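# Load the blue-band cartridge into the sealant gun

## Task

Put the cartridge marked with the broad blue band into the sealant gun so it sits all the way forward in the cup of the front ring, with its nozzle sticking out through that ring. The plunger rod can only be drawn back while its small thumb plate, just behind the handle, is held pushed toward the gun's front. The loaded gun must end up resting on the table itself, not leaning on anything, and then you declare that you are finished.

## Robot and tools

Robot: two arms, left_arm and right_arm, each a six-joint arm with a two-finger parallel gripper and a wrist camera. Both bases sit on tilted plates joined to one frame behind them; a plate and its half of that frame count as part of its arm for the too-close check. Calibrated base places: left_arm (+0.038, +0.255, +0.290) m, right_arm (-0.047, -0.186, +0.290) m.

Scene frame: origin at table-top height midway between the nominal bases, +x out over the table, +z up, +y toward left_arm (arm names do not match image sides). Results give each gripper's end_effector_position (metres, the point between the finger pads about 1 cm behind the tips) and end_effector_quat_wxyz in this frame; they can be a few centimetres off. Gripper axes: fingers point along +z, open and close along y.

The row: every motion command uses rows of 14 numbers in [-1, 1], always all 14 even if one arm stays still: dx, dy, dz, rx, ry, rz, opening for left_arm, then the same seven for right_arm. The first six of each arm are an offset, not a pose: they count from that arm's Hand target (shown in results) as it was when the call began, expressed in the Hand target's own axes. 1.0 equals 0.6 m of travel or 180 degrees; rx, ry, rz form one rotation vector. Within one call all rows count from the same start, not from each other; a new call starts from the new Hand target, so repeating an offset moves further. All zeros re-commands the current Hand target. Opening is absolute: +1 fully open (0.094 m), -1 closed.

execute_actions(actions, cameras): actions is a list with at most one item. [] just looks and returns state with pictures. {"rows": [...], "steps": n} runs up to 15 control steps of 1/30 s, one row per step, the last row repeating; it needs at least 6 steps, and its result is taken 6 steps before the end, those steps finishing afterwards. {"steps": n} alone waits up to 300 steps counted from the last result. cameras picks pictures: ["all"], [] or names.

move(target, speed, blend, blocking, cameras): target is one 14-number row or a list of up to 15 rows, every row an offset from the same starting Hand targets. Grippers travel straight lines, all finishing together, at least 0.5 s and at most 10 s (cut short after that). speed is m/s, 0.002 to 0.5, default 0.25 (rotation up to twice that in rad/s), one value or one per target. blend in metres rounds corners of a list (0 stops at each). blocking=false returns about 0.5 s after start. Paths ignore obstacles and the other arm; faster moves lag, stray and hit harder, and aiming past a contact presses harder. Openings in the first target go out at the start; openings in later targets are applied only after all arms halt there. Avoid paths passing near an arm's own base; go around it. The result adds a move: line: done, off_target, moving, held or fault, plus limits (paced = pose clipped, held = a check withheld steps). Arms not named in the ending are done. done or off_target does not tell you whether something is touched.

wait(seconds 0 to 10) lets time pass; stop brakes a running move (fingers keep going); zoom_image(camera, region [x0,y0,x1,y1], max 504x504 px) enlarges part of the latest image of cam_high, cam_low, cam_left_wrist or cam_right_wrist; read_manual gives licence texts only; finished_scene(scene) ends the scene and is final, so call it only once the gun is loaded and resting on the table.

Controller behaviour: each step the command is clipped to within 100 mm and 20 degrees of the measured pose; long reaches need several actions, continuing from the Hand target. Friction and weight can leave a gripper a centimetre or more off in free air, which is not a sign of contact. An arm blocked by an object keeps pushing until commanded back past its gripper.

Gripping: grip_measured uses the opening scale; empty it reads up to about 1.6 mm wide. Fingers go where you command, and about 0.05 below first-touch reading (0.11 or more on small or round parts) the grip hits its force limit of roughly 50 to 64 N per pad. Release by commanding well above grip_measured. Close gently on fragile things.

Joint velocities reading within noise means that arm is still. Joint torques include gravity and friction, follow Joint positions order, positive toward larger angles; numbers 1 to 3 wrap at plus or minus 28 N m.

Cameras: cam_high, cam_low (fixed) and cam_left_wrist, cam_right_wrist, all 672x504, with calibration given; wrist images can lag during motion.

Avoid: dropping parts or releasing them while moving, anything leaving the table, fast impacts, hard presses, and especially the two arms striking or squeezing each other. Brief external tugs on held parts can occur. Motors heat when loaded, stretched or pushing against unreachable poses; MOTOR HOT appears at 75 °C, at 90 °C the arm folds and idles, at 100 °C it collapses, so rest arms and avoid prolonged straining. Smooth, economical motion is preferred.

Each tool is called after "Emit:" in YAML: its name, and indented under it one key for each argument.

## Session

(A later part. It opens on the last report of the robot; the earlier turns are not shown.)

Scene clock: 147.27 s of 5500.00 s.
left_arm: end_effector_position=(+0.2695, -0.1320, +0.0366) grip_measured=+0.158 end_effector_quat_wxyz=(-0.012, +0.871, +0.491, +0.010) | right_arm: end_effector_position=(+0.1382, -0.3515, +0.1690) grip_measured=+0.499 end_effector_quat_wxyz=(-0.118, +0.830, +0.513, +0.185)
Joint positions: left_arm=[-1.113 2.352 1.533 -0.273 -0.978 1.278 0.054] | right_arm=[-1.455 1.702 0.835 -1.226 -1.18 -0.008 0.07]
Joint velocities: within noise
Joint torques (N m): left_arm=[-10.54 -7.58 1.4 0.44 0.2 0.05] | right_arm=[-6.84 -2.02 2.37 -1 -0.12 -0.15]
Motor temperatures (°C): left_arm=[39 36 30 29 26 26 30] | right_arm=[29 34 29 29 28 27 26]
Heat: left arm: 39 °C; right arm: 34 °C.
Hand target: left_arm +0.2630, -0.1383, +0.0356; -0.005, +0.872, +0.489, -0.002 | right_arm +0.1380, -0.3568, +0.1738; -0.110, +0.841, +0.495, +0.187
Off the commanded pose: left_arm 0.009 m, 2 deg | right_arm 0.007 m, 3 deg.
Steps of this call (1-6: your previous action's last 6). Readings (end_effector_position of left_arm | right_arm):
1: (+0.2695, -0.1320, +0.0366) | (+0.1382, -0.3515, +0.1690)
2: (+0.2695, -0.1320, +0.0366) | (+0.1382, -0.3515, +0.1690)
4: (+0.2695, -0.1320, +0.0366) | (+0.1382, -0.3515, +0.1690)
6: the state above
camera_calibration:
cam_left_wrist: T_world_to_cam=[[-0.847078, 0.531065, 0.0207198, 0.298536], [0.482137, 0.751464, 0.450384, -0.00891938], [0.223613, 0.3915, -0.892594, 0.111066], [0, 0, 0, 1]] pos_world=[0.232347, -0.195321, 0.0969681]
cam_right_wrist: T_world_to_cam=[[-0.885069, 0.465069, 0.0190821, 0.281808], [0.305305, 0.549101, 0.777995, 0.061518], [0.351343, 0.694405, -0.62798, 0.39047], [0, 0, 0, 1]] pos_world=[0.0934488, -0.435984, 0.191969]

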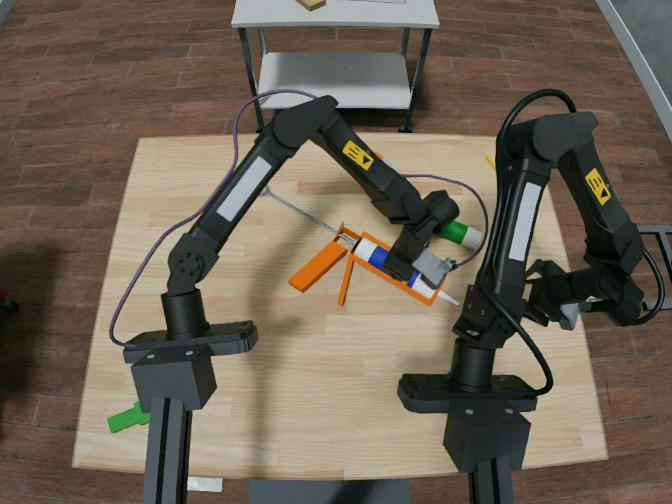

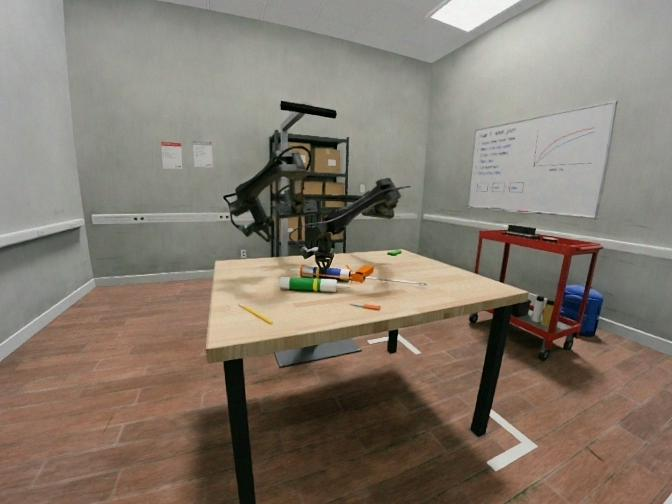

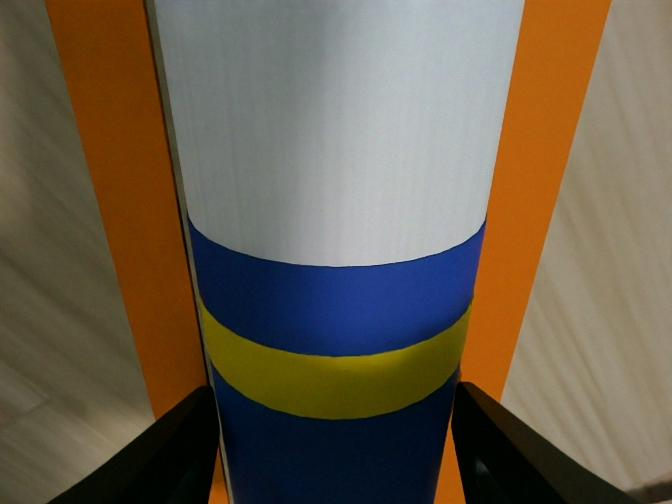

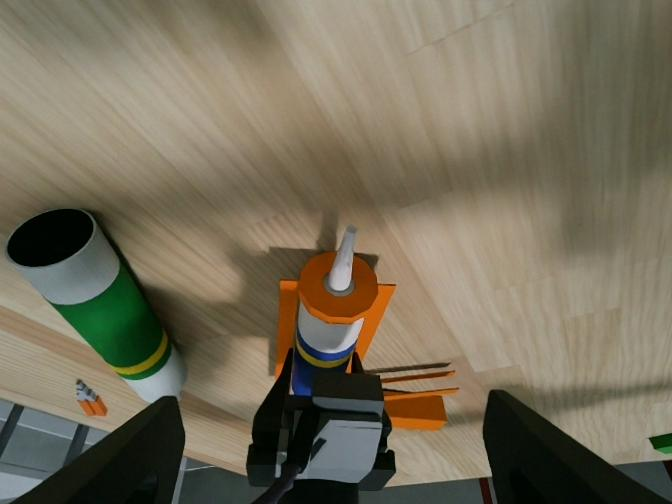

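Emit:
move:
  target:
    - [0,0,-0.12,0,0,0,0.4,0,0,0,0,0,0,0.5]
    - [0.1,0,-0.3,0,0,0,0.4,0,0,0,0,0,0,0.5]
  speed: [0.08,0.2]
  blend: 0.02

Emit:
zoom_image:
  camera: "cam_low"
  region: [295, 250, 385, 290]

Emit:
zoom_image:
  camera: "cam_high"
  region: [320, 200, 450, 310]

Emit:
zoom_image:
  camera: "cam_right_wrist"
  region: [220, 220, 430, 430]

Scene clock: 150.03 s of 5500.00 s.
left_arm: end_effector_position=(+0.2964, -0.0827, +0.2057) grip_measured=+0.398 end_effector_quat_wxyz=(-0.015, +0.873, +0.487, +0.002) | right_arm: end_effector_position=(+0.1382, -0.3515, +0.1690) grip_measured=+0.499 end_effector_quat_wxyz=(-0.118, +0.829, +0.514, +0.185)
Joint positions: left_arm=[-1.394 2.016 1.52 -1.042 -1.035 0.768 0.066] | right_arm=[-1.455 1.702 0.835 -1.226 -1.18 -0.01 0.07]
Joint velocities: within noise
Joint torques (N m): left_arm=[-10.99 -6.49 4.18 0.09 -0.06 -0.07] | right_arm=[-6.84 -2 2.37 -1 -0.12 -0.14]
Motor temperatures (°C): left_arm=[39 36 30 29 26 26 30] | right_arm=[29 34 29 29 28 27 26]
Heat: left arm: 39 °C; right arm: 34 °C.
Hand target: left_arm +0.2957, -0.0883, +0.2157; -0.005, +0.872, +0.489, -0.002 | right_arm +0.1380, -0.3568, +0.1738; -0.110, +0.841, +0.495, +0.187
Off the commanded pose: left_arm 0.012 m, 1 deg | right_arm 0.007 m, 3 deg.
Kept back: nothing.
move: off_target (left_arm, right_arm)
camera_calibration:
cam_left_wrist: T_world_to_cam=[[-0.8421, 0.538318, 0.0328875, 0.288224], [0.495877, 0.748846, 0.4397, -0.137109], [0.21207, 0.386579, -0.897543, 0.240688], [0, 0, 0, 1]] pos_world=[0.25966, -0.145528, 0.266836]
cam_right_wrist: T_world_to_cam=[[-0.885724, 0.463847, 0.0184252, 0.28158], [0.304083, 0.549746, 0.778018, 0.0619097], [0.350753, 0.694712, -0.627971, 0.390658], [0, 0, 0, 1]] pos_world=[0.0935523, -0.43604, 0.191967]

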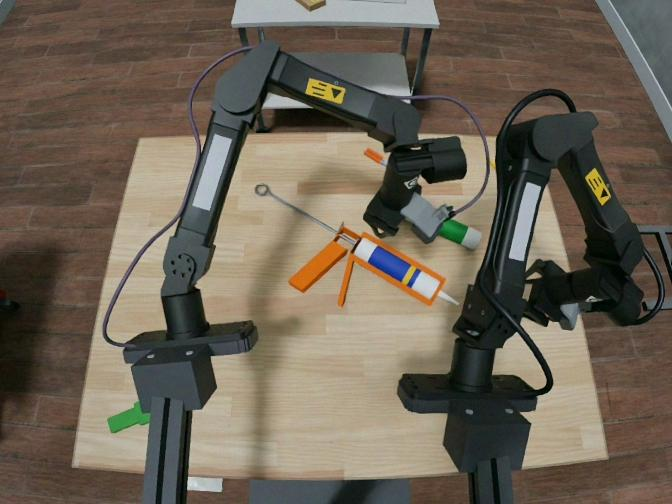

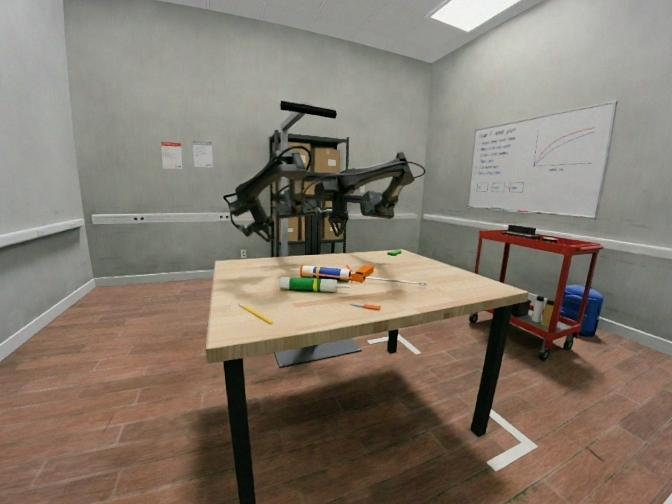

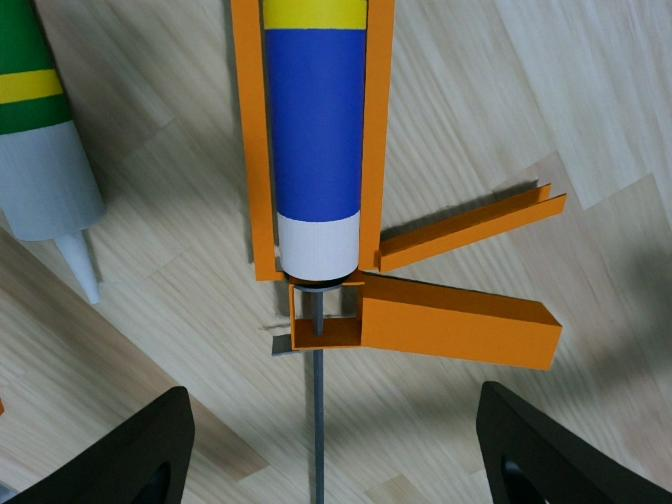

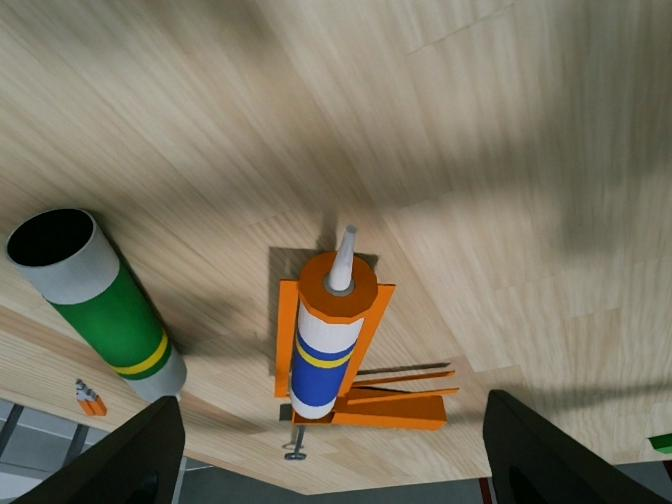

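Scaled by 5.600 from the camera's 672x504 image, which has a finer 960x720 frame.

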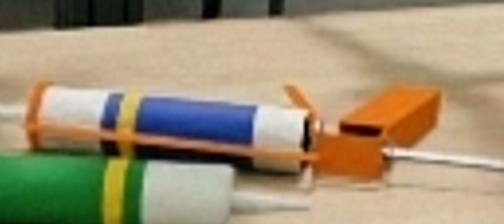

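Scaled by 3.877 from the camera's 672x504 image, which has a finer 960x720 frame.

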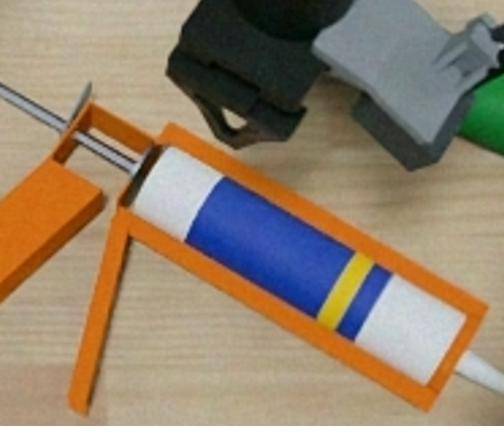

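Scaled by 2.400 from the camera's 672x504 image, which has a finer 960x720 frame.

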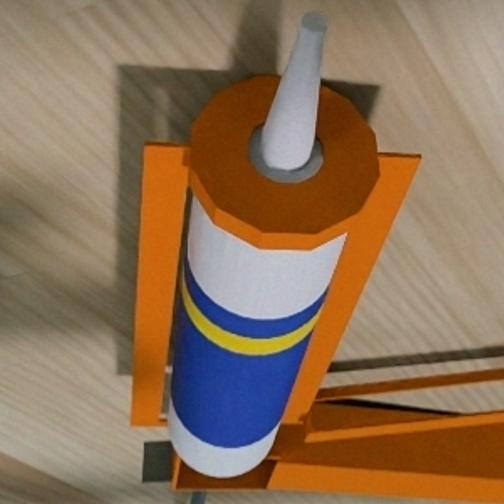

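Emit:
zoom_image:
  camera: "cam_left_wrist"
  region: [230, 190, 400, 360]

Emit:
zoom_image:
  camera: "cam_right_wrist"
  region: [280, 210, 400, 310]

Scaled by 2.965 from the camera's 672x504 image, which has a finer 960x720 frame.

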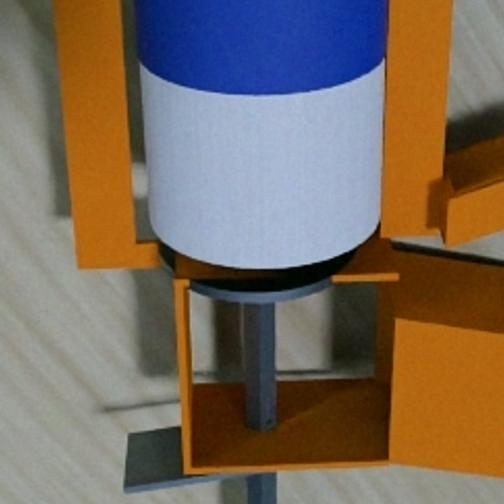

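Scaled by 4.200 from the camera's 672x504 image, which has a finer 960x720 frame.

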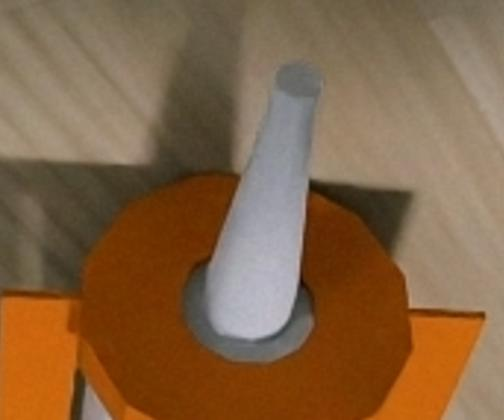

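Emit:
move:
  target: [0.54,0.04,0,0,0,0,0.4,0,0,0,0,0,0,0.5]
  speed: 0.25
  cameras: ["cam_left_wrist","cam_high"]

Scene clock: 172.73 s of 5500.00 s.
left_arm: end_effector_position=(+0.4799, +0.1765, +0.2111) grip_measured=+0.398 end_effector_quat_wxyz=(-0.022, +0.875, +0.484, +0.001) | right_arm: end_effector_position=(+0.1382, -0.3515, +0.1690) grip_measured=+0.499 end_effector_quat_wxyz=(-0.118, +0.829, +0.514, +0.185)
Joint positions: left_arm=[-0.755 1.191 1.377 -0.973 -0.754 1.713 0.066] | right_arm=[-1.455 1.702 0.835 -1.226 -1.18 -0.01 0.07]
Joint velocities: within noise
Joint torques (N m): left_arm=[-1.94 -10.21 4.94 0.32 0.21 0.07] | right_arm=[-6.86 -2 2.39 -1 -0.12 -0.14]
Motor temperatures (°C): left_arm=[38 35 30 28 26 26 29] | right_arm=[30 33 29 29 28 26 26]
Heat: left arm: 38 °C; right arm: 33 °C.
Hand target: left_arm +0.4853, +0.1755, +0.2159; -0.005, +0.872, +0.489, -0.002 | right_arm +0.1380, -0.3568, +0.1738; -0.110, +0.841, +0.495, +0.187
Off the commanded pose: left_arm 0.007 m, 2 deg | right_arm 0.007 m, 3 deg.
Kept back: nothing.
move: off_target (right_arm)
camera_calibration:
cam_left_wrist: T_world_to_cam=[[-0.837977, 0.543729, 0.0464062, 0.297219], [0.505017, 0.740464, 0.443475, -0.42832], [0.206768, 0.395058, -0.895084, 0.106947], [0, 0, 0, 1]] pos_world=[0.443258, 0.113298, 0.271883]
Images, in order (width x height): cam_high 672x504, cam_left_wrist 672x504.

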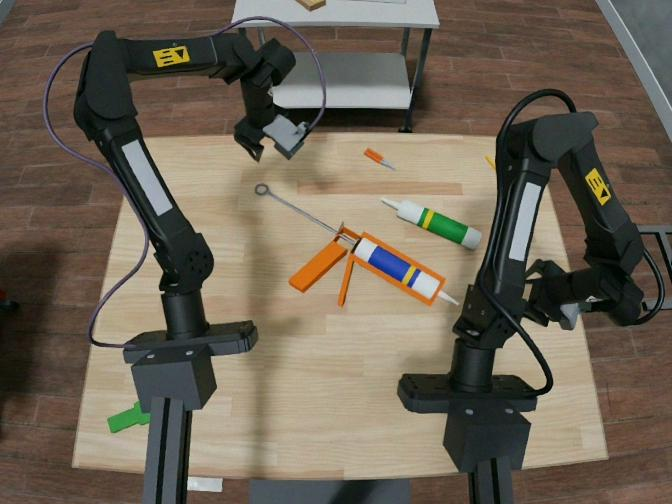

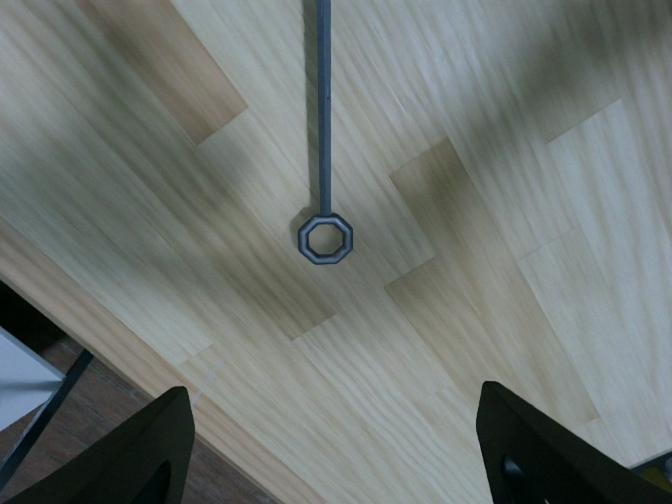

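Emit:
move:
  target: [0.069,0.0,0.26,0,0,0,0.2,0,0,0,0,0,0,0.5]
  speed: 0.2
  cameras: ["cam_left_wrist"]

Scene clock: 174.60 s of 5500.00 s.
left_arm: end_effector_position=(+0.5057, +0.2189, +0.0703) grip_measured=+0.202 end_effector_quat_wxyz=(-0.013, +0.869, +0.495, +0.008) | right_arm: end_effector_position=(+0.1382, -0.3515, +0.1690) grip_measured=+0.499 end_effector_quat_wxyz=(-0.118, +0.829, +0.514, +0.185)
Joint positions: left_arm=[-0.288 1.416 1.297 -0.448 -0.381 2.047 0.056] | right_arm=[-1.455 1.702 0.835 -1.226 -1.18 -0.01 0.07]
Joint velocities: within noise
Joint torques (N m): left_arm=[-1.85 -9.48 5.05 0.42 0.22 0.08] | right_arm=[-6.84 -2.02 2.37 -1.01 -0.12 -0.14]
Motor temperatures (°C): left_arm=[37 35 30 28 26 26 29] | right_arm=[30 33 29 29 28 26 26]
Heat: left arm: 37 °C; right arm: 33 °C.
Hand target: left_arm +0.5055, +0.2118, +0.0599; -0.005, +0.872, +0.489, -0.002 | right_arm +0.1380, -0.3568, +0.1738; -0.110, +0.841, +0.495, +0.187
Off the commanded pose: left_arm 0.012 m, 2 deg | right_arm 0.007 m, 3 deg.
Kept back: nothing.
move: off_target (left_arm, right_arm)
camera_calibration:
cam_left_wrist: T_world_to_cam=[[-0.852534, 0.522186, 0.0225472, 0.316171], [0.475567, 0.75708, 0.447958, -0.399315], [0.216847, 0.392622, -0.89377, -0.0458247], [0, 0, 0, 1]] pos_world=[0.469384, 0.155205, 0.130791]
Images, in order (width x height): cam_left_wrist 672x504.

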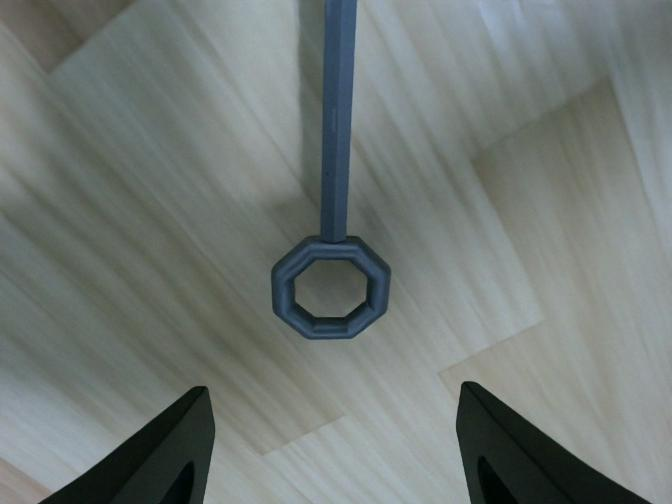

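Emit:
move:
  target: [-0.008,0.002,0.073,0,0,0,0.2,0,0,0,0,0,0,0.5]
  speed: 0.1
  cameras: ["cam_left_wrist"]

Scene clock: 175.87 s of 5500.00 s.
left_arm: end_effector_position=(+0.5069, +0.2134, +0.0283) grip_measured=+0.202 end_effector_quat_wxyz=(-0.010, +0.868, +0.496, +0.009) | right_arm: end_effector_position=(+0.1382, -0.3515, +0.1690) grip_measured=+0.499 end_effector_quat_wxyz=(-0.118, +0.829, +0.514, +0.185)
Joint positions: left_arm=[-0.257 1.541 1.322 -0.336 -0.352 2.065 0.056] | right_arm=[-1.455 1.702 0.835 -1.226 -1.18 -0.011 0.07]
Joint velocities: within noise
Joint torques (N m): left_arm=[-1.96 -9.66 4.51 0.43 0.21 0.07] | right_arm=[-6.84 -2 2.39 -1 -0.12 -0.14]
Motor temperatures (°C): left_arm=[36 35 30 28 26 26 29] | right_arm=[30 33 29 29 28 26 26]
Heat: left arm: 36 °C; right arm: 33 °C.
Hand target: left_arm +0.5039, +0.2073, +0.0162; -0.005, +0.872, +0.489, -0.002 | right_arm +0.1380, -0.3568, +0.1738; -0.110, +0.841, +0.495, +0.187
Off the commanded pose: left_arm 0.014 m, 2 deg | right_arm 0.007 m, 3 deg.
Kept back: nothing.
move: off_target (left_arm, right_arm)
camera_calibration:
cam_left_wrist: T_world_to_cam=[[-0.853042, 0.52158, 0.0165088, 0.321574], [0.472772, 0.75905, 0.447583, -0.375949], [0.22092, 0.389612, -0.89409, -0.0828065], [0, 0, 0, 1]] pos_world=[0.470348, 0.1499, 0.088923]
Images, in order (width x height): cam_left_wrist 672x504.

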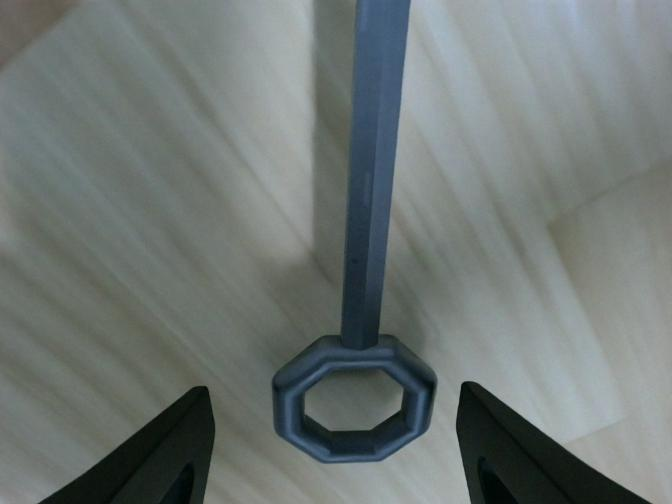

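Emit:
move:
  target: [0.0,-0.008,0.012,0,0,0,0.2,0,0,0,0,0,0,0.5]
  speed: 0.05
  cameras: ["cam_left_wrist"]

Scene clock: 177.00 s of 5500.00 s.
left_arm: end_effector_position=(+0.5125, +0.2173, +0.0272) grip_measured=+0.202 end_effector_quat_wxyz=(-0.005, +0.866, +0.500, +0.019) | right_arm: end_effector_position=(+0.1382, -0.3515, +0.1690) grip_measured=+0.499 end_effector_quat_wxyz=(-0.118, +0.829, +0.514, +0.185)
Joint positions: left_arm=[-0.244 1.541 1.322 -0.312 -0.343 2.068 0.056] | right_arm=[-1.455 1.702 0.835 -1.226 -1.18 -0.011 0.07]
Joint velocities: within noise
Joint torques (N m): left_arm=[-1.88 -8.95 3.08 0.48 0.21 0.06] | right_arm=[-6.84 -2.02 2.37 -1 -0.12 -0.14]
Motor temperatures (°C): left_arm=[36 35 31 28 26 26 29] | right_arm=[30 33 29 29 28 26 26]
Heat: left arm: 36 °C; right arm: 33 °C.
Hand target: left_arm +0.4997, +0.2100, +0.0090; -0.005, +0.872, +0.489, -0.002 | right_arm +0.1380, -0.3568, +0.1738; -0.110, +0.841, +0.495, +0.187
Off the commanded pose: left_arm 0.023 m, 3 deg | right_arm 0.007 m, 3 deg.
joint sent to its limit (left arm) — joint 6 (wrist roll), upper limit.
Kept back: nothing.
move: off_target (left_arm, right_arm)
camera_calibration:
cam_left_wrist: T_world_to_cam=[[-0.85882, 0.512275, -0.00126442, 0.329751], [0.454902, 0.763766, 0.457958, -0.37323], [0.235566, 0.392728, -0.888973, -0.094976], [0, 0, 0, 1]] pos_world=[0.475353, 0.153437, 0.0869097]
Images, in order (width x height): cam_left_wrist 672x504.

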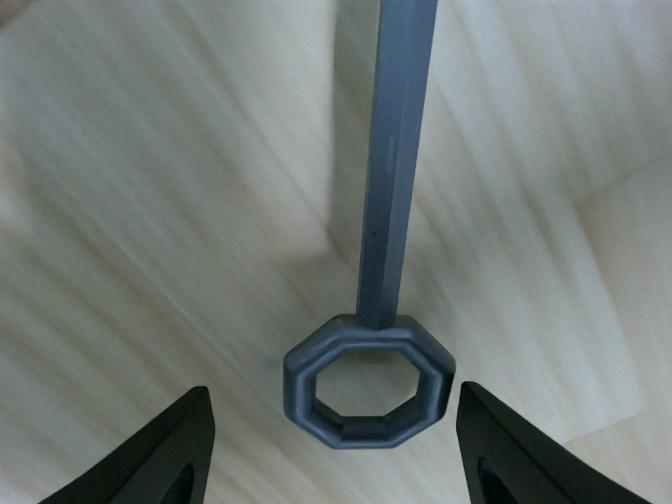

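Emit:
move:
  target:
    - [0.01,0,-0.13,0,0,0,0.3,0,0,0,0,0,0,0.5]
    - [0.01,0,-0.17,0,0,-0.45,0.3,0,0,0,0,0,0,0.5]
    - [0.01,0,-0.17,0,0,-0.9,0.3,0,0,0,0,0,0,0.5]
    - [0.01,0,-0.13,0,0,-0.993,0.3,0,0,0,0,0,0,0.5]
  speed: [0.15,0.4,0.4,0.2]
  blend: 0.02
  cameras: ["cam_left_wrist","cam_high"]

Scene clock: 182.97 s of 5500.00 s.
left_arm: end_effector_position=(+0.5069, +0.2160, +0.0965) grip_measured=+0.298 end_effector_quat_wxyz=(+0.001, -0.473, +0.881, +0.001) | right_arm: end_effector_position=(+0.1382, -0.3515, +0.1690) grip_measured=+0.499 end_effector_quat_wxyz=(-0.118, +0.829, +0.514, +0.185)
Joint positions: left_arm=[-0.314 1.348 1.301 -0.525 -0.377 -1.059 0.061] | right_arm=[-1.455 1.702 0.835 -1.226 -1.18 -0.011 0.07]
Joint velocities: within noise
Joint torques (N m): left_arm=[-1.55 -10.22 3.55 0.49 0.1 -0.09] | right_arm=[-6.84 -2 2.37 -1 -0.12 -0.14]
Motor temperatures (°C): left_arm=[34 38 31 28 26 26 29] | right_arm=[30 33 29 29 28 26 26]
Heat: left arm: 38 °C; right arm: 33 °C.
Hand target: left_arm +0.5034, +0.2146, +0.0870; -0.002, -0.479, +0.878, +0.005 | right_arm +0.1380, -0.3568, +0.1738; -0.110, +0.841, +0.495, +0.187
Off the commanded pose: left_arm 0.010 m, 1 deg | right_arm 0.007 m, 3 deg.
Kept back: nothing.
move: off_target (right_arm)
camera_calibration:
cam_left_wrist: T_world_to_cam=[[0.825257, -0.564705, 0.00775279, -0.296176], [-0.514835, -0.746593, 0.421359, 0.419892], [-0.232155, -0.351721, -0.906861, 0.368133], [0, 0, 0, 1]] pos_world=[0.54606, 0.275717, 0.159216]
Images, in order (width x height): cam_high 672x504, cam_left_wrist 672x504.

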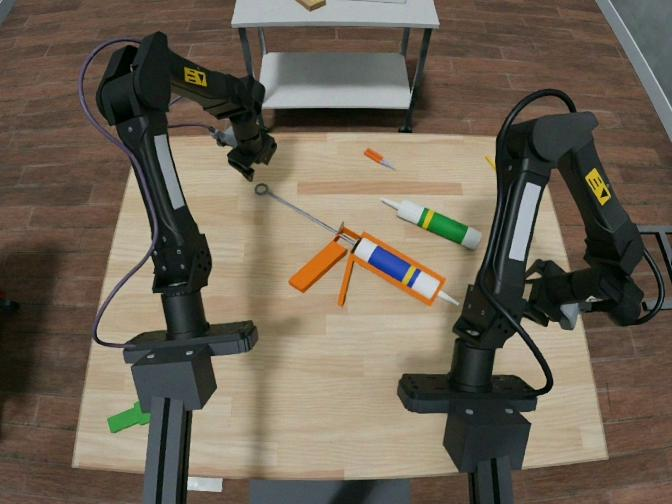

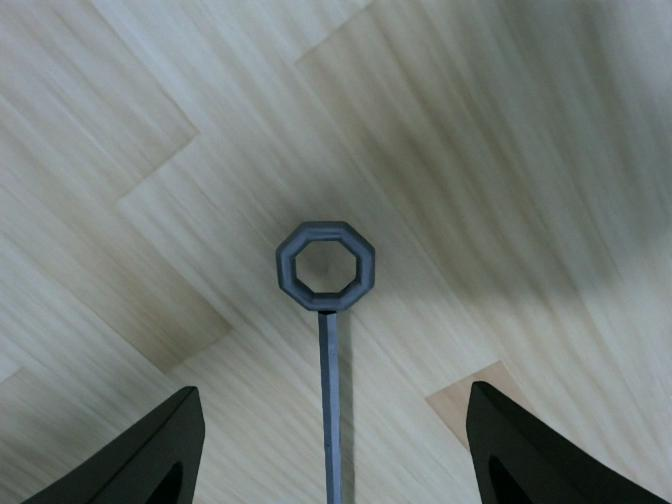

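Emit:
move:
  target: [0.0,0.006,0.115,0,0,0,0.2,0,0,0,0,0,0,0.5]
  speed: 0.1
  cameras: ["cam_left_wrist"]

Scene clock: 184.47 s of 5500.00 s.
left_arm: end_effector_position=(+0.5024, +0.2189, +0.0305) grip_measured=+0.202 end_effector_quat_wxyz=(+0.001, -0.485, +0.875, +0.002) | right_arm: end_effector_position=(+0.1382, -0.3515, +0.1690) grip_measured=+0.499 end_effector_quat_wxyz=(-0.118, +0.829, +0.514, +0.185)
Joint positions: left_arm=[-0.232 1.518 1.297 -0.336 -0.309 -1.039 0.056] | right_arm=[-1.455 1.702 0.835 -1.226 -1.18 -0.011 0.07]
Joint velocities: within noise
Joint torques (N m): left_arm=[-1.74 -9.65 4.04 0.47 0.11 0.08] | right_arm=[-6.84 -2 2.37 -1 -0.12 -0.14]
Motor temperatures (°C): left_arm=[34 38 31 28 26 26 29] | right_arm=[30 33 29 29 28 26 26]
Heat: left arm: 38 °C; right arm: 33 °C.
Hand target: left_arm +0.4998, +0.2170, +0.0180; -0.002, -0.479, +0.878, +0.005 | right_arm +0.1380, -0.3568, +0.1738; -0.110, +0.841, +0.495, +0.187
Off the commanded pose: left_arm 0.013 m, 1 deg | right_arm 0.007 m, 3 deg.
Kept back: nothing.
move: off_target (left_arm, right_arm)
camera_calibration:
cam_left_wrist: T_world_to_cam=[[0.839867, -0.542764, 0.00561989, -0.302387], [-0.494493, -0.760822, 0.420269, 0.440505], [-0.223831, -0.355749, -0.907382, 0.304931], [0, 0, 0, 1]] pos_world=[0.540044, 0.2795, 0.0932583]
Images, in order (width x height): cam_left_wrist 672x504.

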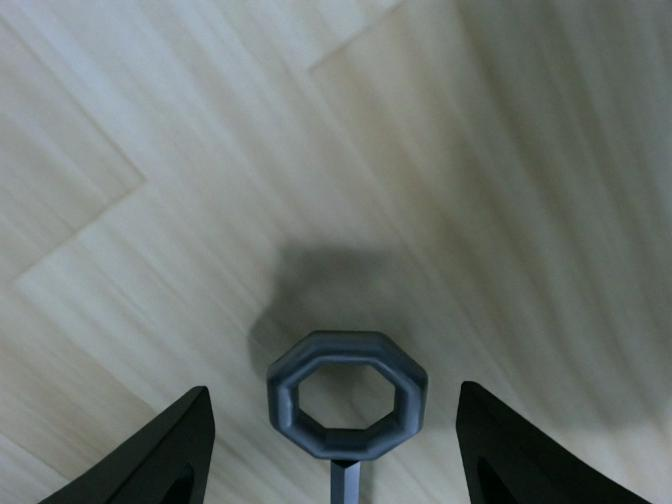

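Emit:
move:
  target: [0.0,-0.004,0.016,0,0,0,0.2,0,0,0,0,0,0,0.5]
  speed: 0.05
  cameras: ["cam_left_wrist"]

Scene clock: 185.50 s of 5500.00 s.
left_arm: end_effector_position=(+0.5032, +0.2170, +0.0214) grip_measured=+0.202 end_effector_quat_wxyz=(+0.000, -0.484, +0.875, +0.001) | right_arm: end_effector_position=(+0.1382, -0.3515, +0.1690) grip_measured=+0.499 end_effector_quat_wxyz=(-0.118, +0.829, +0.514, +0.185)
Joint positions: left_arm=[-0.228 1.549 1.311 -0.319 -0.303 -1.036 0.056] | right_arm=[-1.455 1.702 0.835 -1.226 -1.18 -0.011 0.07]
Joint velocities: within noise
Joint torques (N m): left_arm=[-1.72 -9.44 4.6 0.49 0.11 0.05] | right_arm=[-6.84 -2 2.37 -1.01 -0.11 -0.14]
Motor temperatures (°C): left_arm=[34 38 31 28 26 26 29] | right_arm=[30 33 29 29 28 26 26]
Heat: left arm: 38 °C; right arm: 33 °C.
Hand target: left_arm +0.5018, +0.2158, +0.0084; -0.002, -0.479, +0.878, +0.005 | right_arm +0.1380, -0.3568, +0.1738; -0.110, +0.841, +0.495, +0.187
Off the commanded pose: left_arm 0.013 m, 1 deg | right_arm 0.007 m, 3 deg.
Kept back: nothing.
move: off_target (left_arm, right_arm)
camera_calibration:
cam_left_wrist: T_world_to_cam=[[0.839369, -0.543524, 0.00645998, -0.303673], [-0.49492, -0.759287, 0.422537, 0.443119], [-0.224754, -0.357861, -0.906323, 0.297161], [0, 0, 0, 1]] pos_world=[0.54099, 0.277743, 0.0840516]
Images, in order (width x height): cam_left_wrist 672x504.

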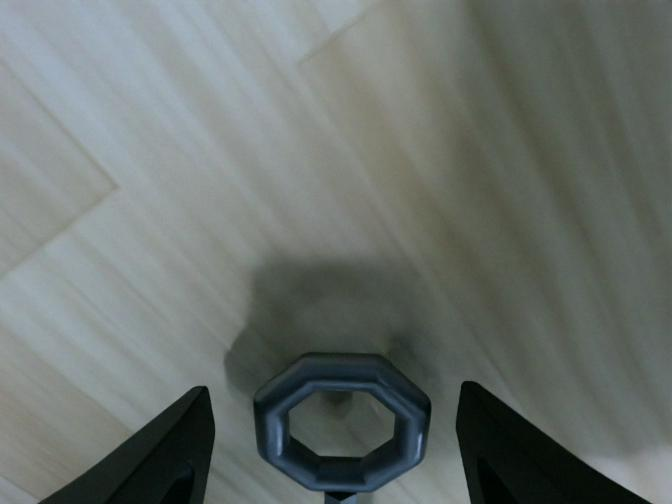

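Emit:
move:
  target: [-0.005,0,0,0,0,0,-0.5,0,0,0,0,0,0,0.5]
  speed: 0.05
  cameras: ["cam_left_wrist","cam_high"]

Emit:
zoom_image:
  camera: "cam_high"
  region: [280, 200, 460, 320]

Scene clock: 186.47 s of 5500.00 s.
left_arm: end_effector_position=(+0.5035, +0.2171, +0.0212) grip_measured=-0.234 end_effector_quat_wxyz=(-0.001, -0.483, +0.875, -0.001) | right_arm: end_effector_position=(+0.1382, -0.3515, +0.1690) grip_measured=+0.499 end_effector_quat_wxyz=(-0.118, +0.829, +0.515, +0.186)
Joint positions: left_arm=[-0.225 1.549 1.312 -0.319 -0.296 -1.032 0.036] | right_arm=[-1.455 1.702 0.835 -1.226 -1.18 -0.013 0.07]
Joint velocities: within noise
Joint torques (N m): left_arm=[-1.4 -9.4 5.12 0.44 0.08 0.06] | right_arm=[-6.86 -2.02 2.37 -1 -0.12 -0.15]
Motor temperatures (°C): left_arm=[33 38 31 28 26 26 29] | right_arm=[30 33 29 29 28 26 26]
Heat: left arm: 38 °C; right arm: 33 °C.
Hand target: left_arm +0.5033, +0.2182, +0.0084; -0.002, -0.479, +0.878, +0.005 | right_arm +0.1380, -0.3568, +0.1738; -0.110, +0.841, +0.495, +0.187
Off the commanded pose: left_arm 0.013 m, 1 deg | right_arm 0.007 m, 3 deg.
Kept back: nothing.
move: off_target (left_arm, right_arm)
camera_calibration:
cam_left_wrist: T_world_to_cam=[[0.837824, -0.545861, 0.00933982, -0.302629], [-0.497123, -0.755723, 0.426323, 0.443639], [-0.225655, -0.361826, -0.904523, 0.298345], [0, 0, 0, 1]] pos_world=[0.541416, 0.278024, 0.0835536]
Images, in order (width x height): cam_high 672x504, cam_left_wrist 672x504.

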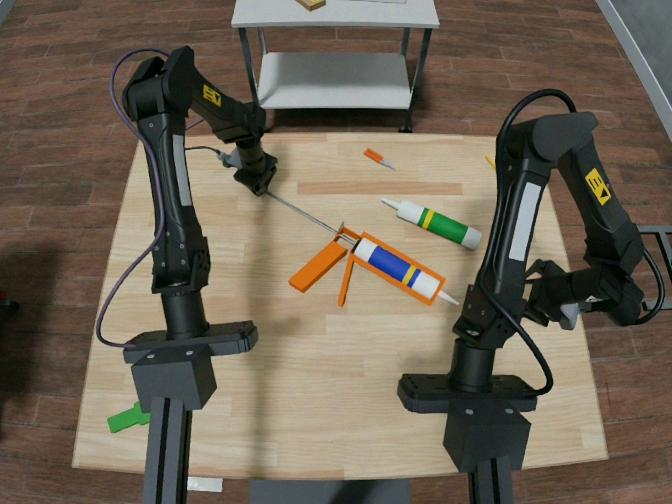

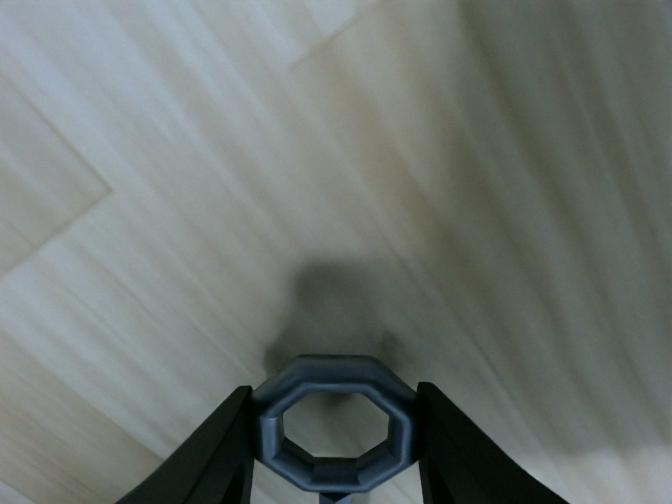

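Scaled by 2.800 from the camera's 672x504 image, which has a finer 960x720 frame.

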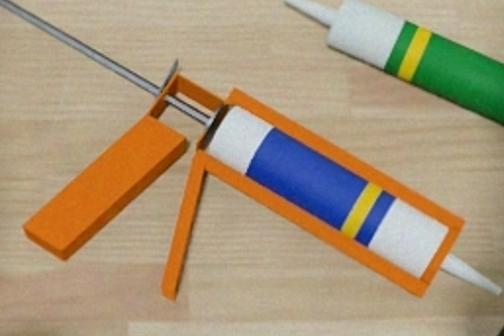

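Emit:
move:
  target: [0.03,0,0,0,0,0,-0.5,0,0,0,0,0,0,0.5]
  speed: 0.04
  cameras: ["cam_right_wrist","cam_high"]

Emit:
zoom_image:
  camera: "cam_high"
  region: [280, 200, 460, 320]

Emit:
zoom_image:
  camera: "cam_right_wrist"
  region: [220, 220, 430, 430]

Scene clock: 187.67 s of 5500.00 s.
left_arm: end_effector_position=(+0.5037, +0.2164, +0.0216) grip_measured=-0.234 end_effector_quat_wxyz=(+0.009, -0.482, +0.876, +0.006) | right_arm: end_effector_position=(+0.1382, -0.3515, +0.1690) grip_measured=+0.499 end_effector_quat_wxyz=(-0.118, +0.829, +0.515, +0.186)
Joint positions: left_arm=[-0.238 1.549 1.304 -0.304 -0.329 -1.035 0.036] | right_arm=[-1.455 1.702 0.835 -1.226 -1.18 -0.013 0.07]
Joint velocities: within noise
Joint torques (N m): left_arm=[-3.99 -9.57 2.29 0.59 -0.09 -0.07] | right_arm=[-6.84 -1.99 2.37 -1 -0.12 -0.14]
Motor temperatures (°C): left_arm=[33 38 31 28 26 26 29] | right_arm=[30 33 29 29 28 26 26]
Heat: left arm: 38 °C; right arm: 33 °C.
Hand target: left_arm +0.4937, +0.2031, +0.0084; -0.002, -0.479, +0.878, +0.005 | right_arm +0.1380, -0.3568, +0.1738; -0.110, +0.841, +0.495, +0.187
Off the commanded pose: left_arm 0.021 m, 1 deg | right_arm 0.007 m, 3 deg.
Kept back: nothing.
move: off_target (left_arm, right_arm)
camera_calibration:
cam_right_wrist: T_world_to_cam=[[-0.887027, 0.4614, 0.0171112, 0.281122], [0.301636, 0.551031, 0.778062, 0.0626921], [0.349569, 0.695323, -0.627954, 0.391034], [0, 0, 0, 1]] pos_world=[0.0937596, -0.43615, 0.191963]
Images, in order (width x height): cam_high 672x504, cam_right_wrist 672x504.

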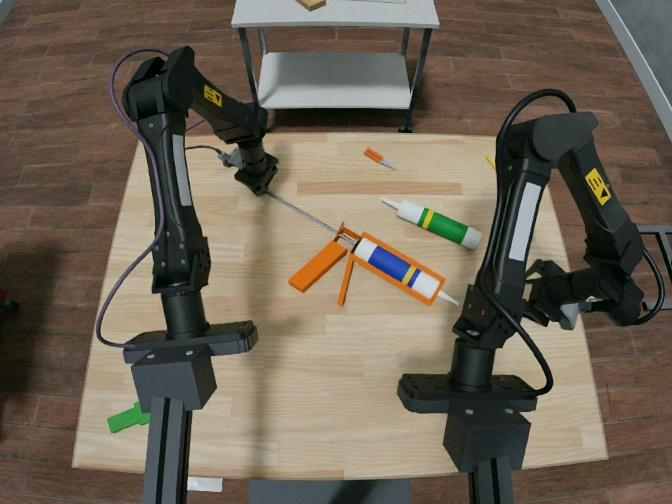

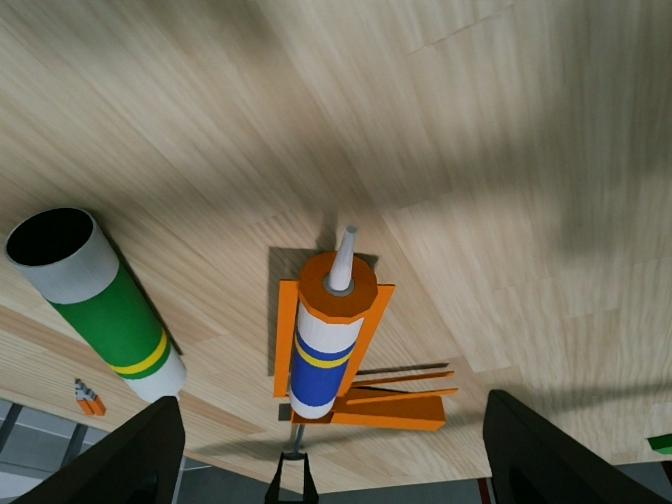

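Scaled by 2.800 from the camera's 672x504 image, which has a finer 960x720 frame.

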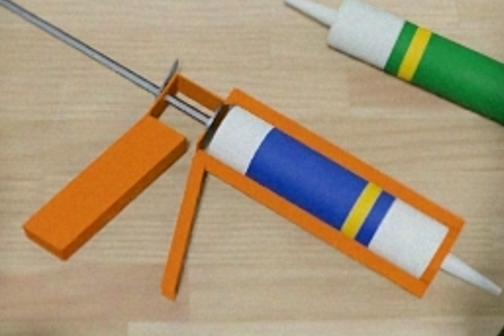

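Scaled by 2.400 from the camera's 672x504 image, which has a finer 960x720 frame.

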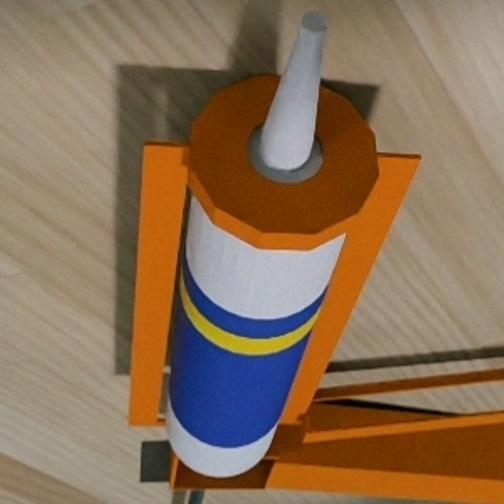

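Emit:
move:
  target: [0.012,0,0,0,0,0,-0.5,0,0,0,0,0,0,0.5]
  speed: 0.03
  cameras: ["cam_right_wrist","cam_high"]

Emit:
zoom_image:
  camera: "cam_high"
  region: [320, 200, 450, 310]

Emit:
zoom_image:
  camera: "cam_right_wrist"
  region: [220, 220, 430, 430]

Scene clock: 188.63 s of 5500.00 s.
left_arm: end_effector_position=(+0.5040, +0.2157, +0.0214) grip_measured=-0.234 end_effector_quat_wxyz=(+0.019, -0.482, +0.876, +0.012) | right_arm: end_effector_position=(+0.1382, -0.3515, +0.1690) grip_measured=+0.499 end_effector_quat_wxyz=(-0.118, +0.829, +0.515, +0.186)
Joint positions: left_arm=[-0.251 1.549 1.292 -0.281 -0.36 -1.036 0.036] | right_arm=[-1.455 1.702 0.835 -1.226 -1.18 -0.013 0.07]
Joint velocities: within noise
Joint torques (N m): left_arm=[-4.42 -9.51 2 0.5 0.1 -0.13] | right_arm=[-6.84 -2 2.37 -1 -0.12 -0.14]
Motor temperatures (°C): left_arm=[33 38 31 28 26 26 29] | right_arm=[30 33 29 29 28 26 26]
Heat: left arm: 38 °C; right arm: 33 °C.
Hand target: left_arm +0.4898, +0.1971, +0.0083; -0.002, -0.479, +0.878, +0.005 | right_arm +0.1380, -0.3568, +0.1738; -0.110, +0.841, +0.495, +0.187
Off the commanded pose: left_arm 0.027 m, 3 deg | right_arm 0.007 m, 3 deg.
Kept back: nothing.
move: off_target (left_arm, right_arm)
camera_calibration:
cam_right_wrist: T_world_to_cam=[[-0.887027, 0.4614, 0.0171112, 0.281122], [0.301636, 0.551031, 0.778062, 0.0626921], [0.349569, 0.695323, -0.627954, 0.391034], [0, 0, 0, 1]] pos_world=[0.0937596, -0.43615, 0.191963]
Images, in order (width x height): cam_high 672x504, cam_right_wrist 672x504.

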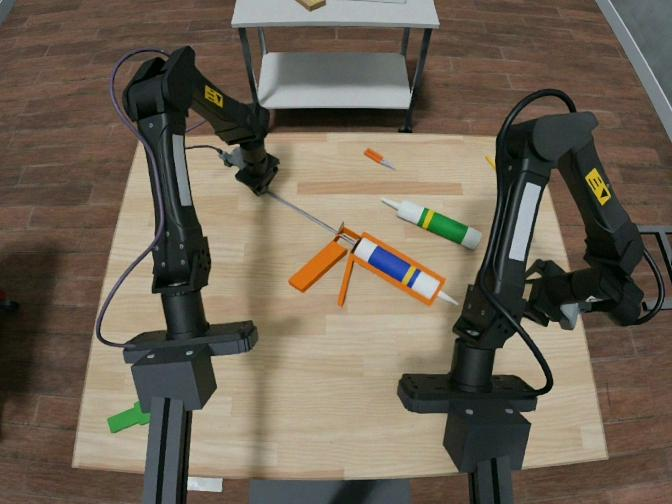

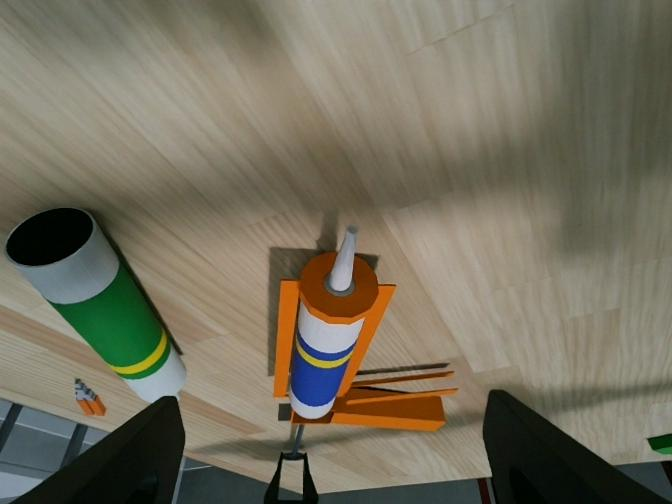

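Scaled by 3.877 from the camera's 672x504 image, which has a finer 960x720 frame.

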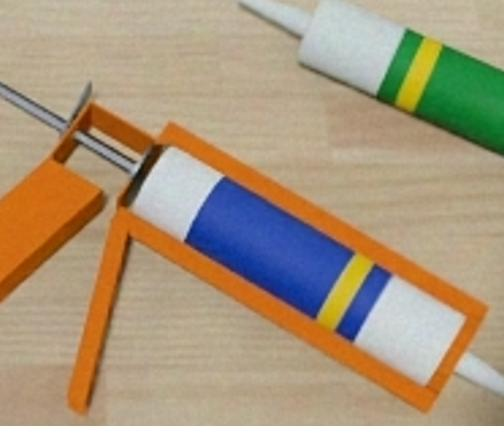

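Scaled by 2.400 from the camera's 672x504 image, which has a finer 960x720 frame.

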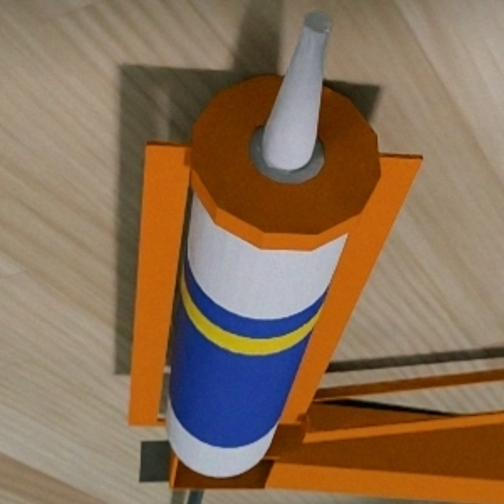

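Emit:
move:
  target: [0.015,0,0,0,0,0,-0.7,0,0,0,0,0,0,0.5]
  speed: 0.03
  cameras: ["cam_right_wrist","cam_high","cam_left_wrist"]

Emit:
zoom_image:
  camera: "cam_high"
  region: [320, 200, 450, 310]

Emit:
zoom_image:
  camera: "cam_right_wrist"
  region: [220, 220, 430, 430]

Scene clock: 189.63 s of 5500.00 s.
left_arm: end_effector_position=(+0.5044, +0.2149, +0.0214) grip_measured=-0.234 end_effector_quat_wxyz=(+0.032, -0.482, +0.875, +0.018) | right_arm: end_effector_position=(+0.1382, -0.3515, +0.1690) grip_measured=+0.499 end_effector_quat_wxyz=(-0.118, +0.829, +0.515, +0.186)
Joint positions: left_arm=[-0.265 1.549 1.276 -0.252 -0.397 -1.039 0.036] | right_arm=[-1.455 1.702 0.835 -1.226 -1.18 -0.013 0.07]
Joint velocities: within noise
Joint torques (N m): left_arm=[-5.19 -9.39 1.74 0.39 0.27 -0.23] | right_arm=[-6.84 -1.99 2.39 -1 -0.12 -0.15]
Motor temperatures (°C): left_arm=[33 38 31 28 26 26 29] | right_arm=[30 33 29 29 28 26 26]
Heat: left arm: 38 °C; right arm: 33 °C.
Hand target: left_arm +0.4850, +0.1894, +0.0084; -0.002, -0.479, +0.878, +0.005 | right_arm +0.1380, -0.3568, +0.1738; -0.110, +0.841, +0.495, +0.187
Off the commanded pose: left_arm 0.035 m, 4 deg | right_arm 0.007 m, 3 deg.
Kept back: nothing.
move: off_target (left_arm, right_arm)
camera_calibration:
cam_left_wrist: T_world_to_cam=[[0.836937, -0.547268, 0.00583788, -0.303744], [-0.513071, -0.780838, 0.356441, 0.457354], [-0.190511, -0.301314, -0.934299, 0.267793], [0, 0, 0, 1]] pos_world=[0.539888, 0.27158, 0.0889523]
cam_right_wrist: T_world_to_cam=[[-0.887027, 0.4614, 0.0171112, 0.281122], [0.301636, 0.551031, 0.778062, 0.0626921], [0.349569, 0.695323, -0.627954, 0.391034], [0, 0, 0, 1]] pos_world=[0.0937596, -0.43615, 0.191963]
Images, in order (width x height): cam_high 672x504, cam_left_wrist 672x504, cam_right_wrist 672x504.

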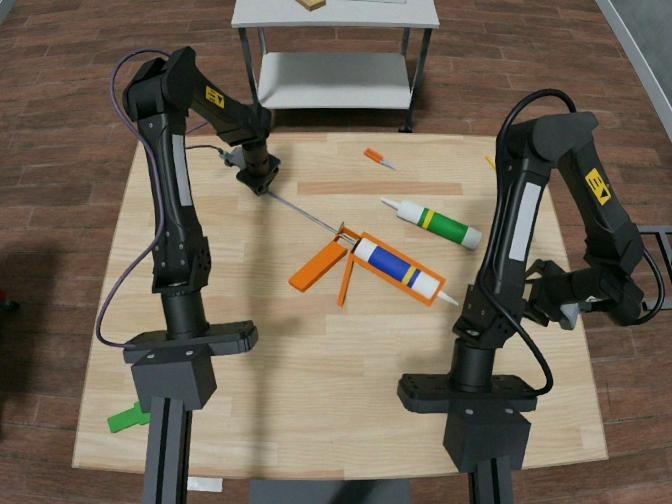

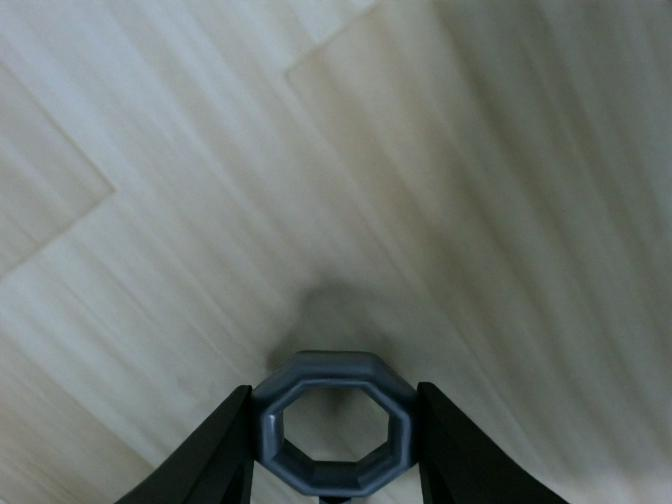

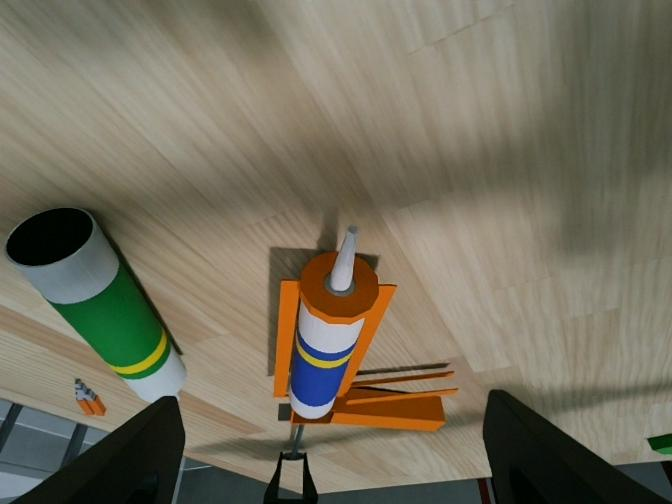

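Scaled by 3.877 from the camera's 672x504 image, which has a finer 960x720 frame.

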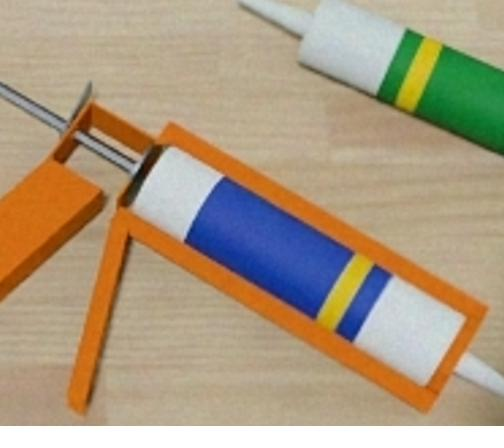

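Scaled by 2.400 from the camera's 672x504 image, which has a finer 960x720 frame.

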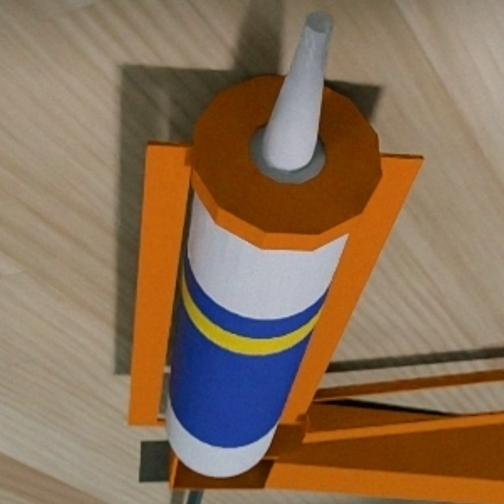

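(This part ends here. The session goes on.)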